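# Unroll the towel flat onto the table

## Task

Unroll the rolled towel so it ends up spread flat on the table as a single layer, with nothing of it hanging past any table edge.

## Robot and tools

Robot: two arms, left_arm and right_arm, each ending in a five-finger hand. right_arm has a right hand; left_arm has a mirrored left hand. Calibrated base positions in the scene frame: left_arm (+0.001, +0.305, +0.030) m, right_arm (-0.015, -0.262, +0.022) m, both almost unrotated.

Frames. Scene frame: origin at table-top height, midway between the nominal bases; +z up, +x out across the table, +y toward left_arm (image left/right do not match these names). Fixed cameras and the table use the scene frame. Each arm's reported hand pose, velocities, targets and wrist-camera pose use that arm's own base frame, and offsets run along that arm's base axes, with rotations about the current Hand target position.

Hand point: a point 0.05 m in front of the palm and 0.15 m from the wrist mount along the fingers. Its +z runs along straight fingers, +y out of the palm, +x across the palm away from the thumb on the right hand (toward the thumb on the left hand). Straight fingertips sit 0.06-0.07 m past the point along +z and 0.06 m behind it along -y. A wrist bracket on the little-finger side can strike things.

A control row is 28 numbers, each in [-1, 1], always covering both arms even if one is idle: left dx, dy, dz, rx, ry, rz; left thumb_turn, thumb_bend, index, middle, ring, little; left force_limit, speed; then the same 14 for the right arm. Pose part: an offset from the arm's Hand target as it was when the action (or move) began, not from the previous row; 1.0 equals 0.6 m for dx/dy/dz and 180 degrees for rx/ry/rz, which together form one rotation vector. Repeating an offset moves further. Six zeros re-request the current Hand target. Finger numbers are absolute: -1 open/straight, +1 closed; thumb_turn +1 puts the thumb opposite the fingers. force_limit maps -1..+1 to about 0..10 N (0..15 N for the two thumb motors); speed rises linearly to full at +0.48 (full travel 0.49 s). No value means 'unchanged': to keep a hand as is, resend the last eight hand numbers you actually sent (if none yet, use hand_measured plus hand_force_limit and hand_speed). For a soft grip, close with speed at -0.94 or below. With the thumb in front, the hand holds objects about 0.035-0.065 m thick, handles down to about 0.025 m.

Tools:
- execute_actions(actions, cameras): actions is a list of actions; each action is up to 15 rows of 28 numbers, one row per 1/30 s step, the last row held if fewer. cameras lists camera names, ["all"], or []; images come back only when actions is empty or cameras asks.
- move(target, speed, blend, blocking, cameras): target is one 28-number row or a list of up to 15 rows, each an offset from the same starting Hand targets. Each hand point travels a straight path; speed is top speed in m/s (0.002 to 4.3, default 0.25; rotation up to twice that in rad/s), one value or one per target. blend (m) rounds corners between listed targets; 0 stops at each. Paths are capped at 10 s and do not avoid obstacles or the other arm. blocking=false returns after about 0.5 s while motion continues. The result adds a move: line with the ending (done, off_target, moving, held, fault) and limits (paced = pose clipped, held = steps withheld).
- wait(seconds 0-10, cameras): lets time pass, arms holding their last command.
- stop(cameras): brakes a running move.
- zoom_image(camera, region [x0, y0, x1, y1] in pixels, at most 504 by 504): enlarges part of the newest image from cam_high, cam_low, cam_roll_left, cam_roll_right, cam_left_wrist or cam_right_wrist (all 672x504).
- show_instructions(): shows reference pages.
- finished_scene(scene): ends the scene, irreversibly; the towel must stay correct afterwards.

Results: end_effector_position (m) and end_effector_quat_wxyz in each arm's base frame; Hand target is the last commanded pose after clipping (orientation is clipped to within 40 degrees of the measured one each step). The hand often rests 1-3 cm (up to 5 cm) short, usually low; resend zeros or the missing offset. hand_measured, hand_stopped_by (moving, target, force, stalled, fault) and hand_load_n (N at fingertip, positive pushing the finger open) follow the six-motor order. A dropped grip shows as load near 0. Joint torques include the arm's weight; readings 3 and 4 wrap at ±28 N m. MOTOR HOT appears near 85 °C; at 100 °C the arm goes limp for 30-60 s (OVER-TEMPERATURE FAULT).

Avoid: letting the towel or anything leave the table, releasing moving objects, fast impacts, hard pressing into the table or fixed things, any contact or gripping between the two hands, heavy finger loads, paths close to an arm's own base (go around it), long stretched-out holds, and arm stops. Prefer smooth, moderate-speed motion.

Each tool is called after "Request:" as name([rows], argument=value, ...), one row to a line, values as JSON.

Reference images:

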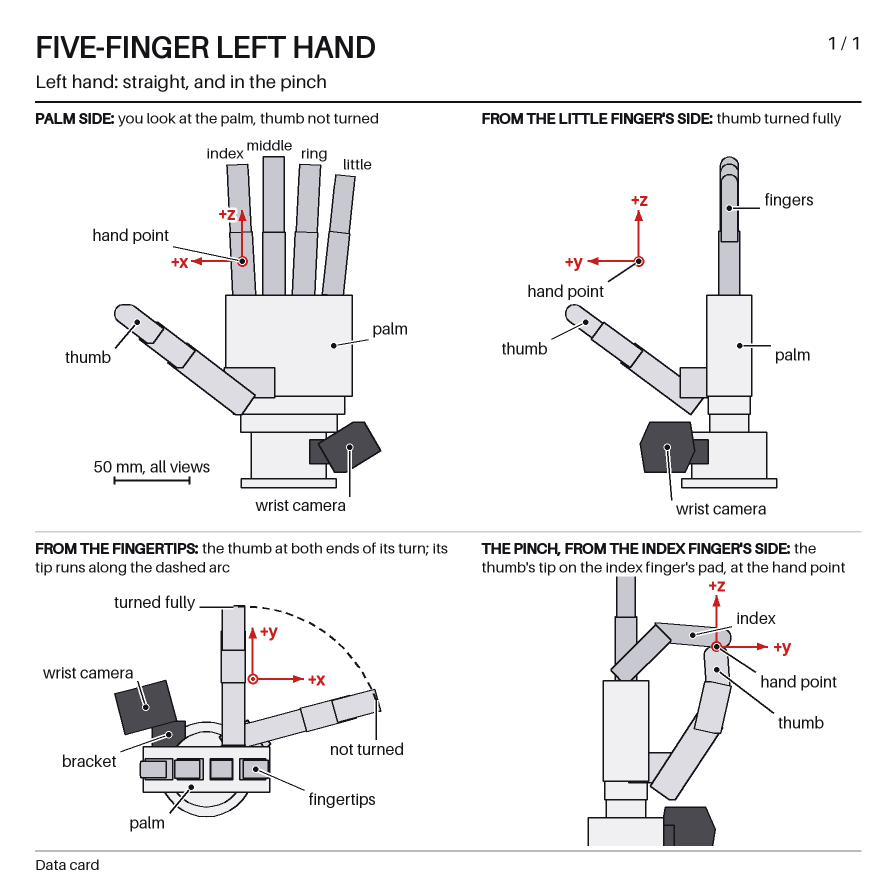

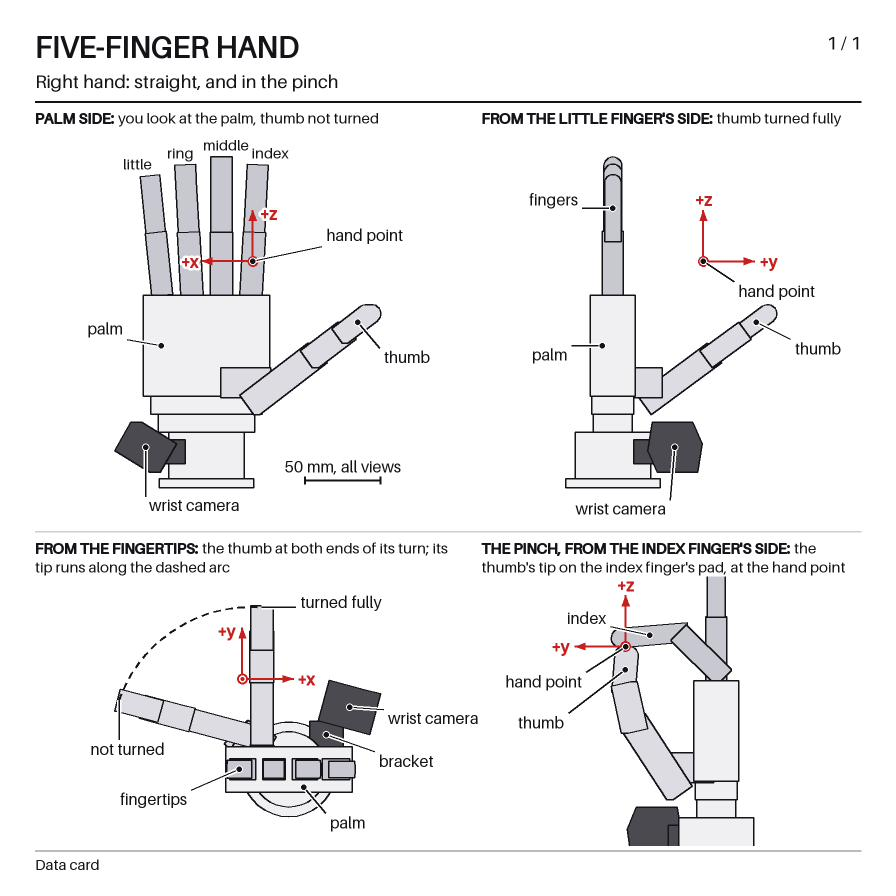

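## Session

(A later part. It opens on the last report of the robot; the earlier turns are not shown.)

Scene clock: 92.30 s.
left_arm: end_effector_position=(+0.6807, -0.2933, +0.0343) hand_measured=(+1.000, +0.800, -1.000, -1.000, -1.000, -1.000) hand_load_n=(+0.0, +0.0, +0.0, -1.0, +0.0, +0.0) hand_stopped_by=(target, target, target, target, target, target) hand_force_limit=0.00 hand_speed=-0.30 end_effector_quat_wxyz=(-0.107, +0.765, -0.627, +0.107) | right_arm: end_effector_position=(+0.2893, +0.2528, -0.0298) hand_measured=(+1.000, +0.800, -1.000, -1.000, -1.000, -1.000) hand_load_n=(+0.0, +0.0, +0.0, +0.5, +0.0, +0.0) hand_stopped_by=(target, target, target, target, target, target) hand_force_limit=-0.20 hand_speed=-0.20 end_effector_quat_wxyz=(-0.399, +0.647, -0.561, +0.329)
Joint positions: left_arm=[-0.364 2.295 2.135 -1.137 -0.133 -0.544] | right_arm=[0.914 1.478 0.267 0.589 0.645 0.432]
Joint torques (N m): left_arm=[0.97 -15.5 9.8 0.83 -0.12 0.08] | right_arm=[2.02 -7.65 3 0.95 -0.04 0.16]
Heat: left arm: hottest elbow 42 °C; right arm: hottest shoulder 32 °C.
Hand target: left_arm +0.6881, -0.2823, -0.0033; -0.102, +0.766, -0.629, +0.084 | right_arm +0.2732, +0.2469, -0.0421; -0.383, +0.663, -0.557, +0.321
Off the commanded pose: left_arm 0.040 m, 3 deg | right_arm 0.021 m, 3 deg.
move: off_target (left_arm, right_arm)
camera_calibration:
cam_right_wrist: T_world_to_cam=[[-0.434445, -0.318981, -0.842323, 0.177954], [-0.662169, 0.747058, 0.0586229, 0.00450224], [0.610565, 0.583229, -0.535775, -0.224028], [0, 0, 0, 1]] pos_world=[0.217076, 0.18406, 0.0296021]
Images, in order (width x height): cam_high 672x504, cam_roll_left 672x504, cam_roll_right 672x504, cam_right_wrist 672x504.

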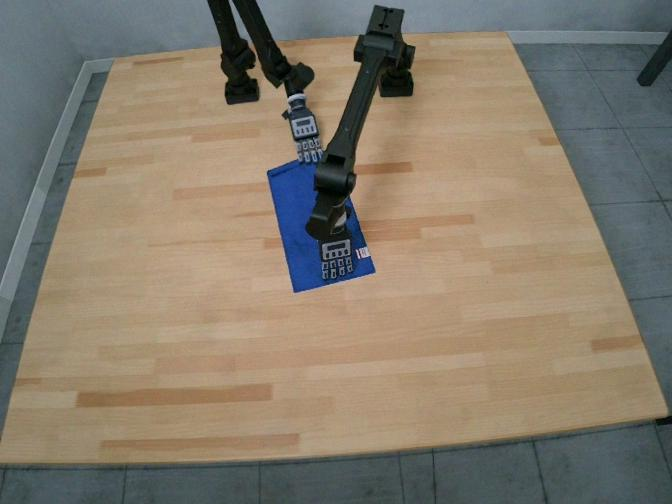

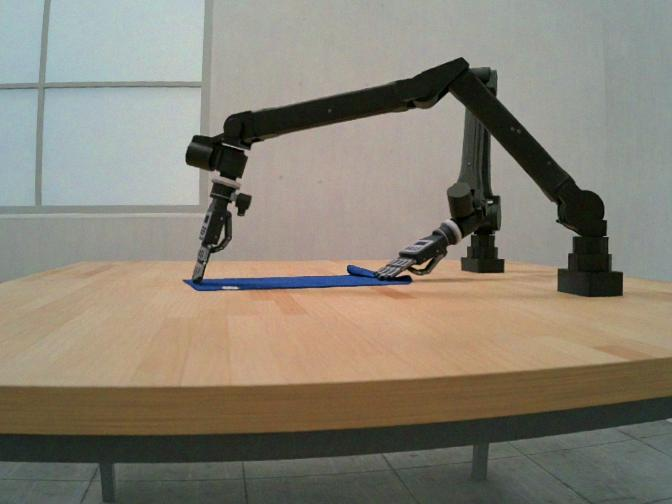

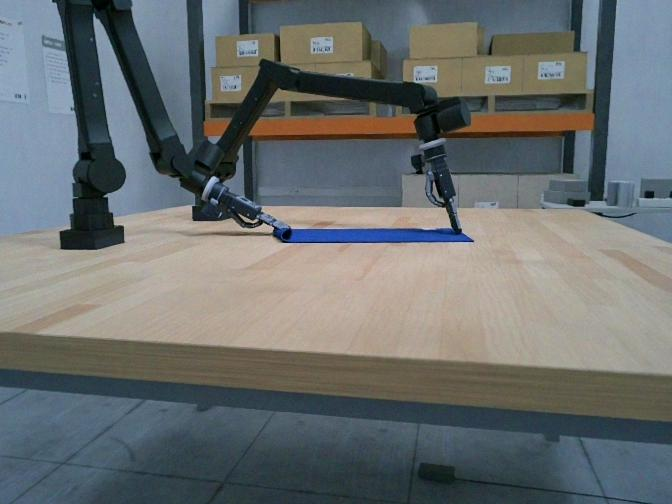

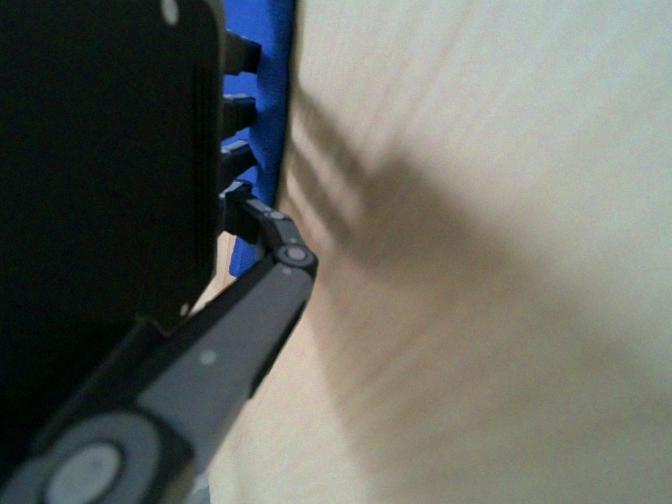

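Request:
move([
  [0,0,0,0,0,0,1,0.8,-1,-1,-1,-1,0,-0.3,0,0,0.08,0,0,0,1,0.8,-1,-1,-1,-1,-0.2,-0.2],
  [0,0,0,0,0,0,1,0.8,-1,-1,-1,-1,0,-0.3,0.118,-0.062,0.1,0,0,0,1,0.8,-1,-1,-1,-1,-0.2,-0.2],
  [0,0,0,0,0,0,1,0.8,-1,-1,-1,-1,0,-0.3,0.118,-0.062,-0.004,0,0,0,1,0.8,-1,-1,-1,-1,-0.2,-0.2],
  [0,0,0,0,0,0,1,0.8,-1,-1,-1,-1,0,-0.3,-0.022,-0.087,0.003,0,0,0,1,0.8,-1,-1,-1,-1,-0.2,-0.2],
  [0,0,0,0,0,0,1,0.8,-1,-1,-1,-1,0,-0.3,-0.022,-0.087,0.16,0,0,0,1,0.8,-1,-1,-1,-1,-0.2,-0.2],
], speed=[0.15,0.12,0.1,0.08,0.15], blend=[0.015,0.01,0,0,0], cameras=["cam_high","cam_roll_right","cam_roll_left","cam_right_wrist","cam_left_wrist"])

Request:
zoom_image(camera="cam_high", region=[250, 130, 370, 250])

Request:
zoom_image(camera="cam_roll_right", region=[230, 160, 390, 260])

Request:
zoom_image(camera="cam_roll_left", region=[310, 220, 470, 320])

Scene clock: 98.23 s.
left_arm: end_effector_position=(+0.6807, -0.2933, +0.0343) hand_measured=(+1.000, +0.800, -1.000, -1.000, -1.000, -1.000) hand_load_n=(+0.0, +0.0, +0.0, -1.0, +0.0, +0.0) hand_stopped_by=(target, target, target, target, target, target) hand_force_limit=0.00 hand_speed=-0.30 end_effector_quat_wxyz=(-0.107, +0.765, -0.627, +0.107) | right_arm: end_effector_position=(+0.2506, +0.1777, +0.0296) hand_measured=(+1.000, +0.800, -1.000, -1.000, -1.000, -1.000) hand_load_n=(+0.0, +0.5, +0.0, +0.0, +0.0, +0.0) hand_stopped_by=(target, target, target, target, target, target) hand_force_limit=-0.20 hand_speed=-0.20 end_effector_quat_wxyz=(-0.360, +0.674, -0.557, +0.325)
Joint positions: left_arm=[-0.364 2.295 2.135 -1.137 -0.133 -0.544] | right_arm=[0.815 0.814 0.194 -0.053 0.555 0.354]
Joint torques (N m): left_arm=[0.91 -15.56 9.76 0.83 -0.13 0.07] | right_arm=[1.55 -3.19 12.88 1.55 0.12 0.17]
Heat: left arm: hottest elbow 44 °C; right arm: hottest shoulder 32 °C.
Hand target: left_arm +0.6881, -0.2823, -0.0033; -0.102, +0.766, -0.629, +0.084 | right_arm +0.2600, +0.1948, +0.0539; -0.383, +0.663, -0.557, +0.321
Off the commanded pose: left_arm 0.040 m, 3 deg | right_arm 0.031 m, 3 deg.
move: off_target (left_arm, right_arm)
camera_calibration:
cam_left_wrist: T_world_to_cam=[[0.94804, -0.137146, 0.287074, -0.691659], [-0.255163, -0.866718, 0.428594, -0.0987101], [0.190033, -0.479575, -0.856677, -0.126162], [0, 0, 0, 1]] pos_world=[0.654508, -0.240916, 0.132784]
cam_right_wrist: T_world_to_cam=[[-0.482457, -0.381454, -0.788497, 0.208758], [-0.667536, 0.742962, 0.0490203, 0.0339141], [0.567124, 0.550001, -0.613081, -0.105746], [0, 0, 0, 1]] pos_world=[0.183327, 0.112595, 0.0981116]
Images, in order (width x height): cam_high 672x504, cam_roll_left 672x504, cam_roll_right 672x504, cam_left_wrist 672x504, cam_right_wrist 672x504.

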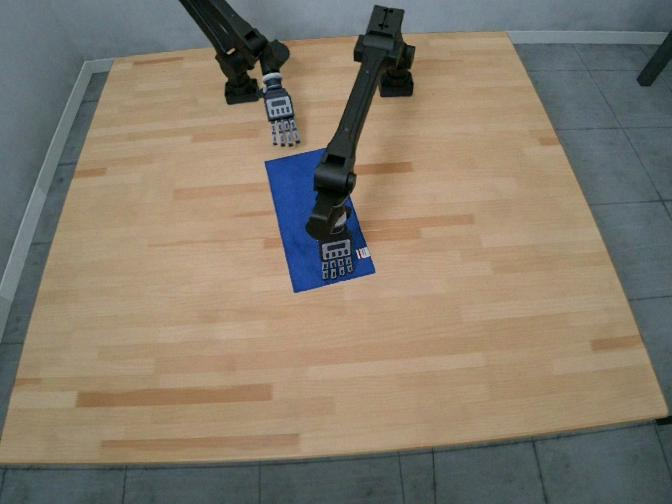

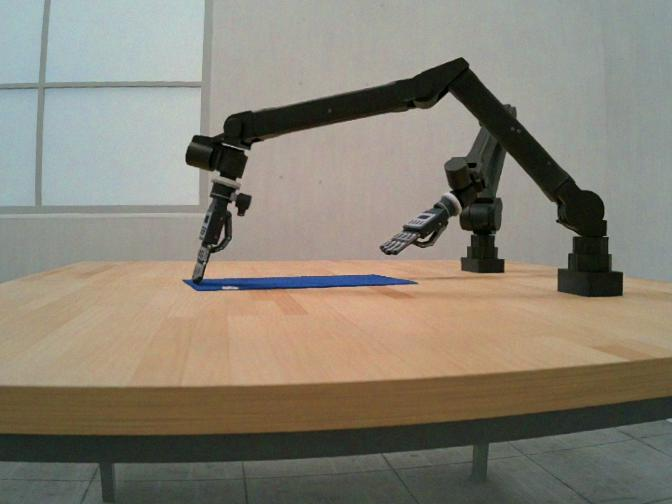

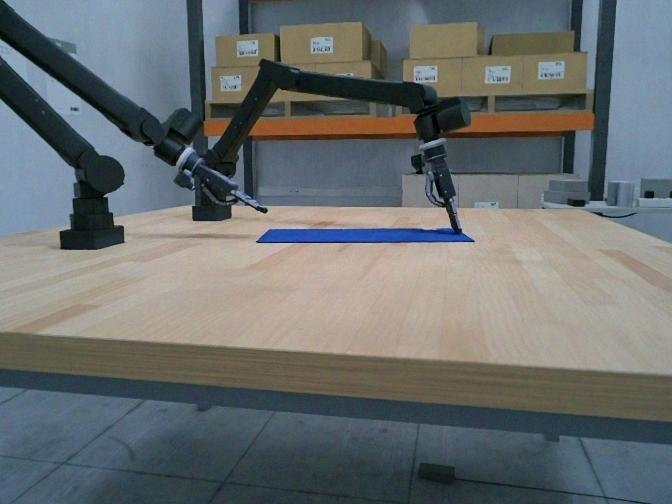

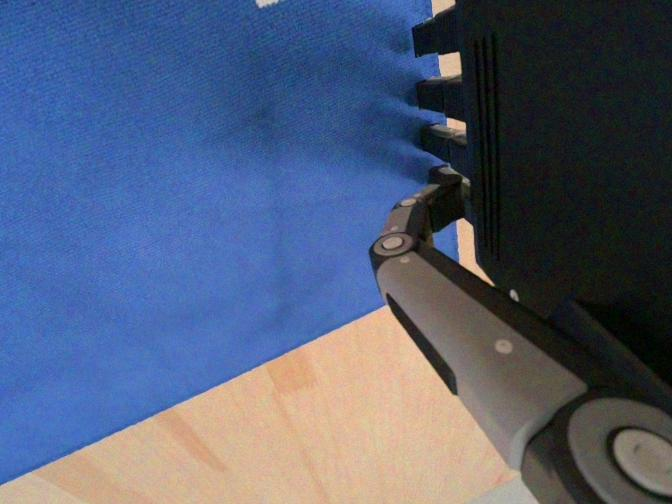

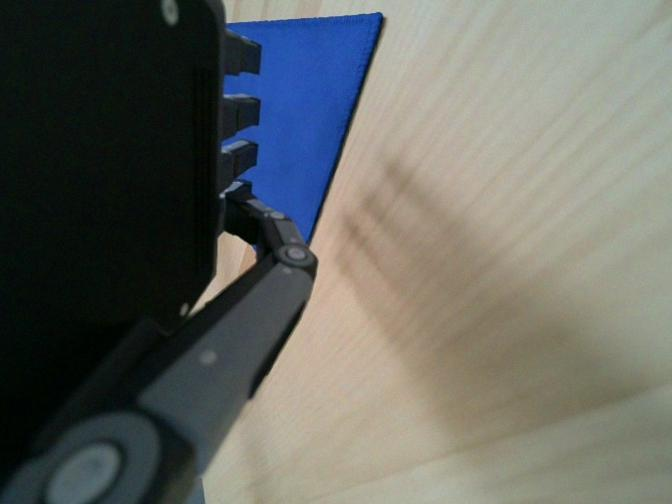

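Scaled by 4.200.

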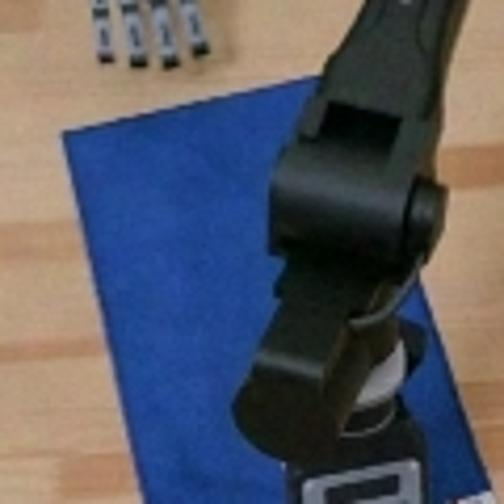

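Scaled by 3.150.

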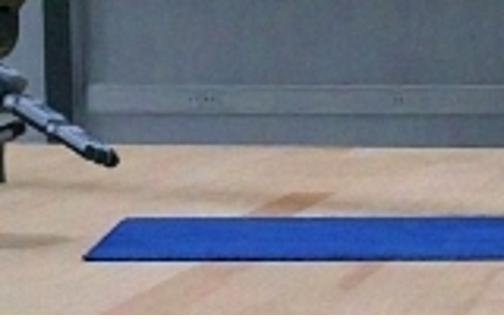

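Scaled by 3.150.

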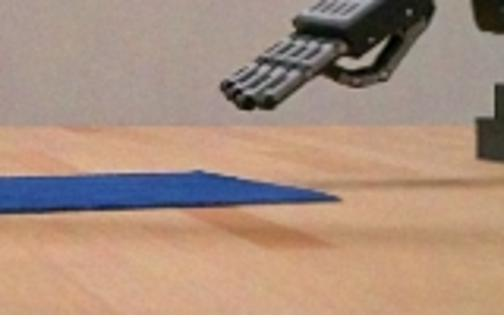

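Request:
move([
  [-0.005,-0.002,0.08,0,0,0,1,0.8,-1,-1,-1,-1,0,-0.3,0,0,0.02,0,0,0,1,0.8,-1,-1,-1,-1,-0.2,-0.2],
  [-0.02,0,0.25,0,0,0,1,0.8,-1,-1,-1,-1,0,-0.3,0,0,0.04,0,0,0,1,0.8,-1,-1,-1,-1,-0.2,-0.2],
  [-0.05,0.35,0.28,0,0,0,1,0.8,-1,-1,-1,-1,0,-0.3,0,0,0.04,0,0,0,1,0.8,-1,-1,-1,-1,-0.2,-0.2],
], speed=[0.08,0.15,0.25], blend=[0.01,0.02,0], cameras=["cam_high","cam_roll_right","cam_roll_left","cam_low"])

Request:
zoom_image(camera="cam_high", region=[240, 140, 400, 300])

Request:
zoom_image(camera="cam_roll_right", region=[230, 160, 500, 290])

Request:
zoom_image(camera="cam_roll_left", region=[170, 210, 440, 340])

Scene clock: 101.70 s.
left_arm: end_effector_position=(+0.6584, -0.0688, +0.1573) hand_measured=(+1.000, +0.800, -1.000, -1.000, -1.000, -1.000) hand_load_n=(+0.0, +0.0, +0.0, +0.0, +0.0, +0.0) hand_stopped_by=(target, target, target, target, target, target) hand_force_limit=0.00 hand_speed=-0.30 end_effector_quat_wxyz=(-0.097, +0.774, -0.622, +0.075) | right_arm: end_effector_position=(+0.2513, +0.1788, +0.0513) hand_measured=(+1.000, +0.800, -1.000, -1.000, -1.000, -1.000) hand_load_n=(+0.0, +0.0, +0.0, +0.0, +0.0, +0.0) hand_stopped_by=(target, target, target, target, target, target) hand_force_limit=-0.20 hand_speed=-0.20 end_effector_quat_wxyz=(-0.359, +0.674, -0.557, +0.325)
Joint positions: left_arm=[-0.056 2.076 2.085 -1.344 -0.07 -0.264] | right_arm=[0.815 0.744 0.241 -0.172 0.554 0.354]
Joint torques (N m): left_arm=[-0.5 -19.84 7.16 1.57 0.16 0.09] | right_arm=[1.55 -3.02 13.67 1.58 0.18 0.18]
Heat: left arm: hottest elbow 44 °C; right arm: hottest elbow 32 °C.
Hand target: left_arm +0.6581, -0.0724, +0.1648; -0.102, +0.766, -0.629, +0.084 | right_arm +0.2600, +0.1948, +0.0780; -0.383, +0.663, -0.557, +0.321
Off the commanded pose: left_arm 0.008 m, 2 deg | right_arm 0.032 m, 3 deg.
move: off_target (right_arm)
Images, in order (width x height): cam_high 672x504, cam_low 672x504, cam_roll_left 672x504, cam_roll_right 672x504.

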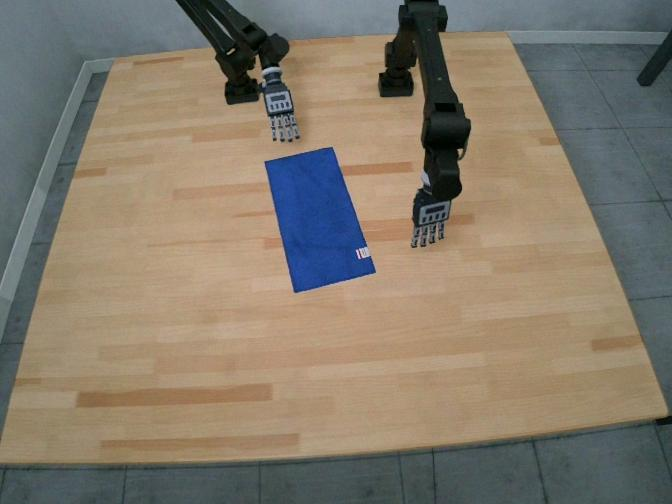

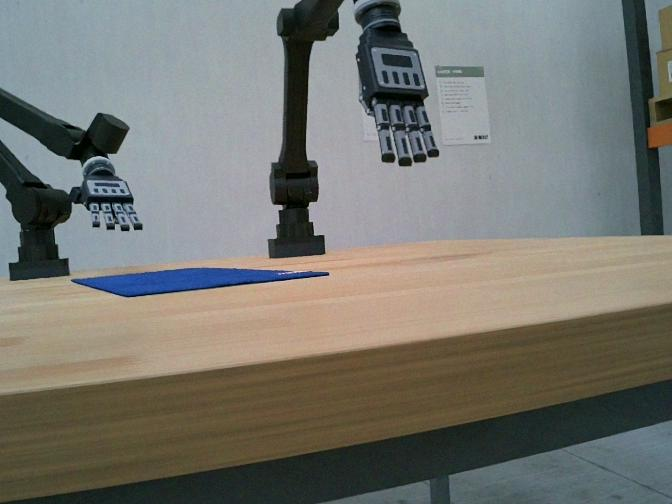

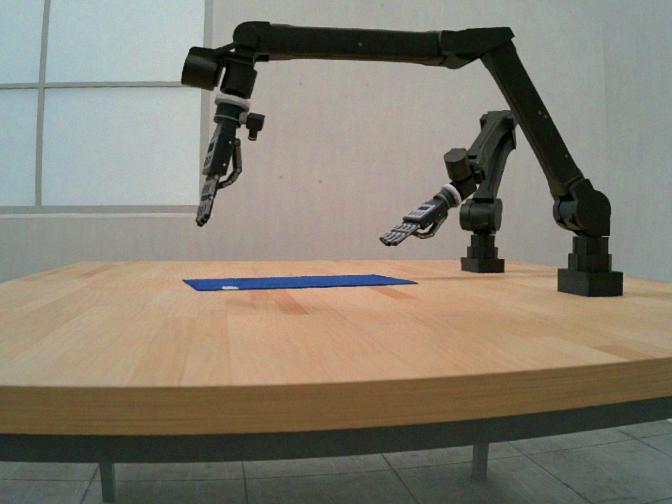

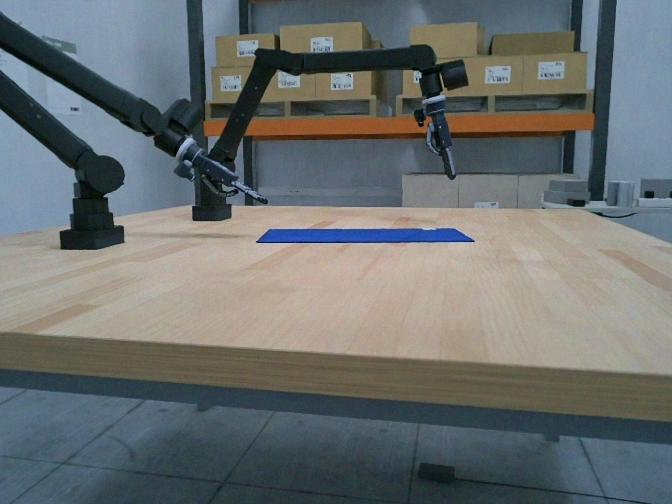

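Scaled by 3.150.

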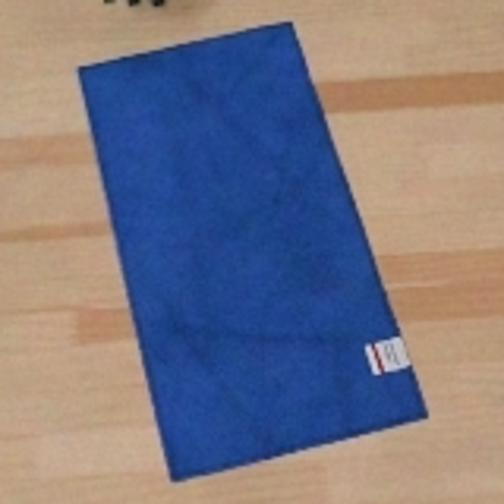

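Scaled by 1.867.

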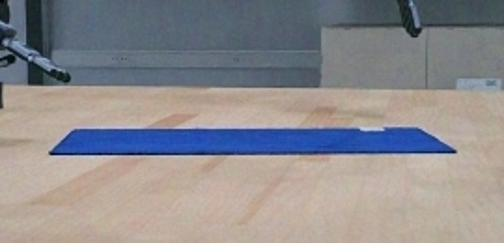

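Scaled by 1.867.

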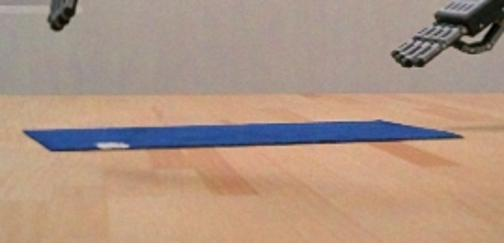

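Request:
finished_scene(scene=2)

The scene is finished: the task was done.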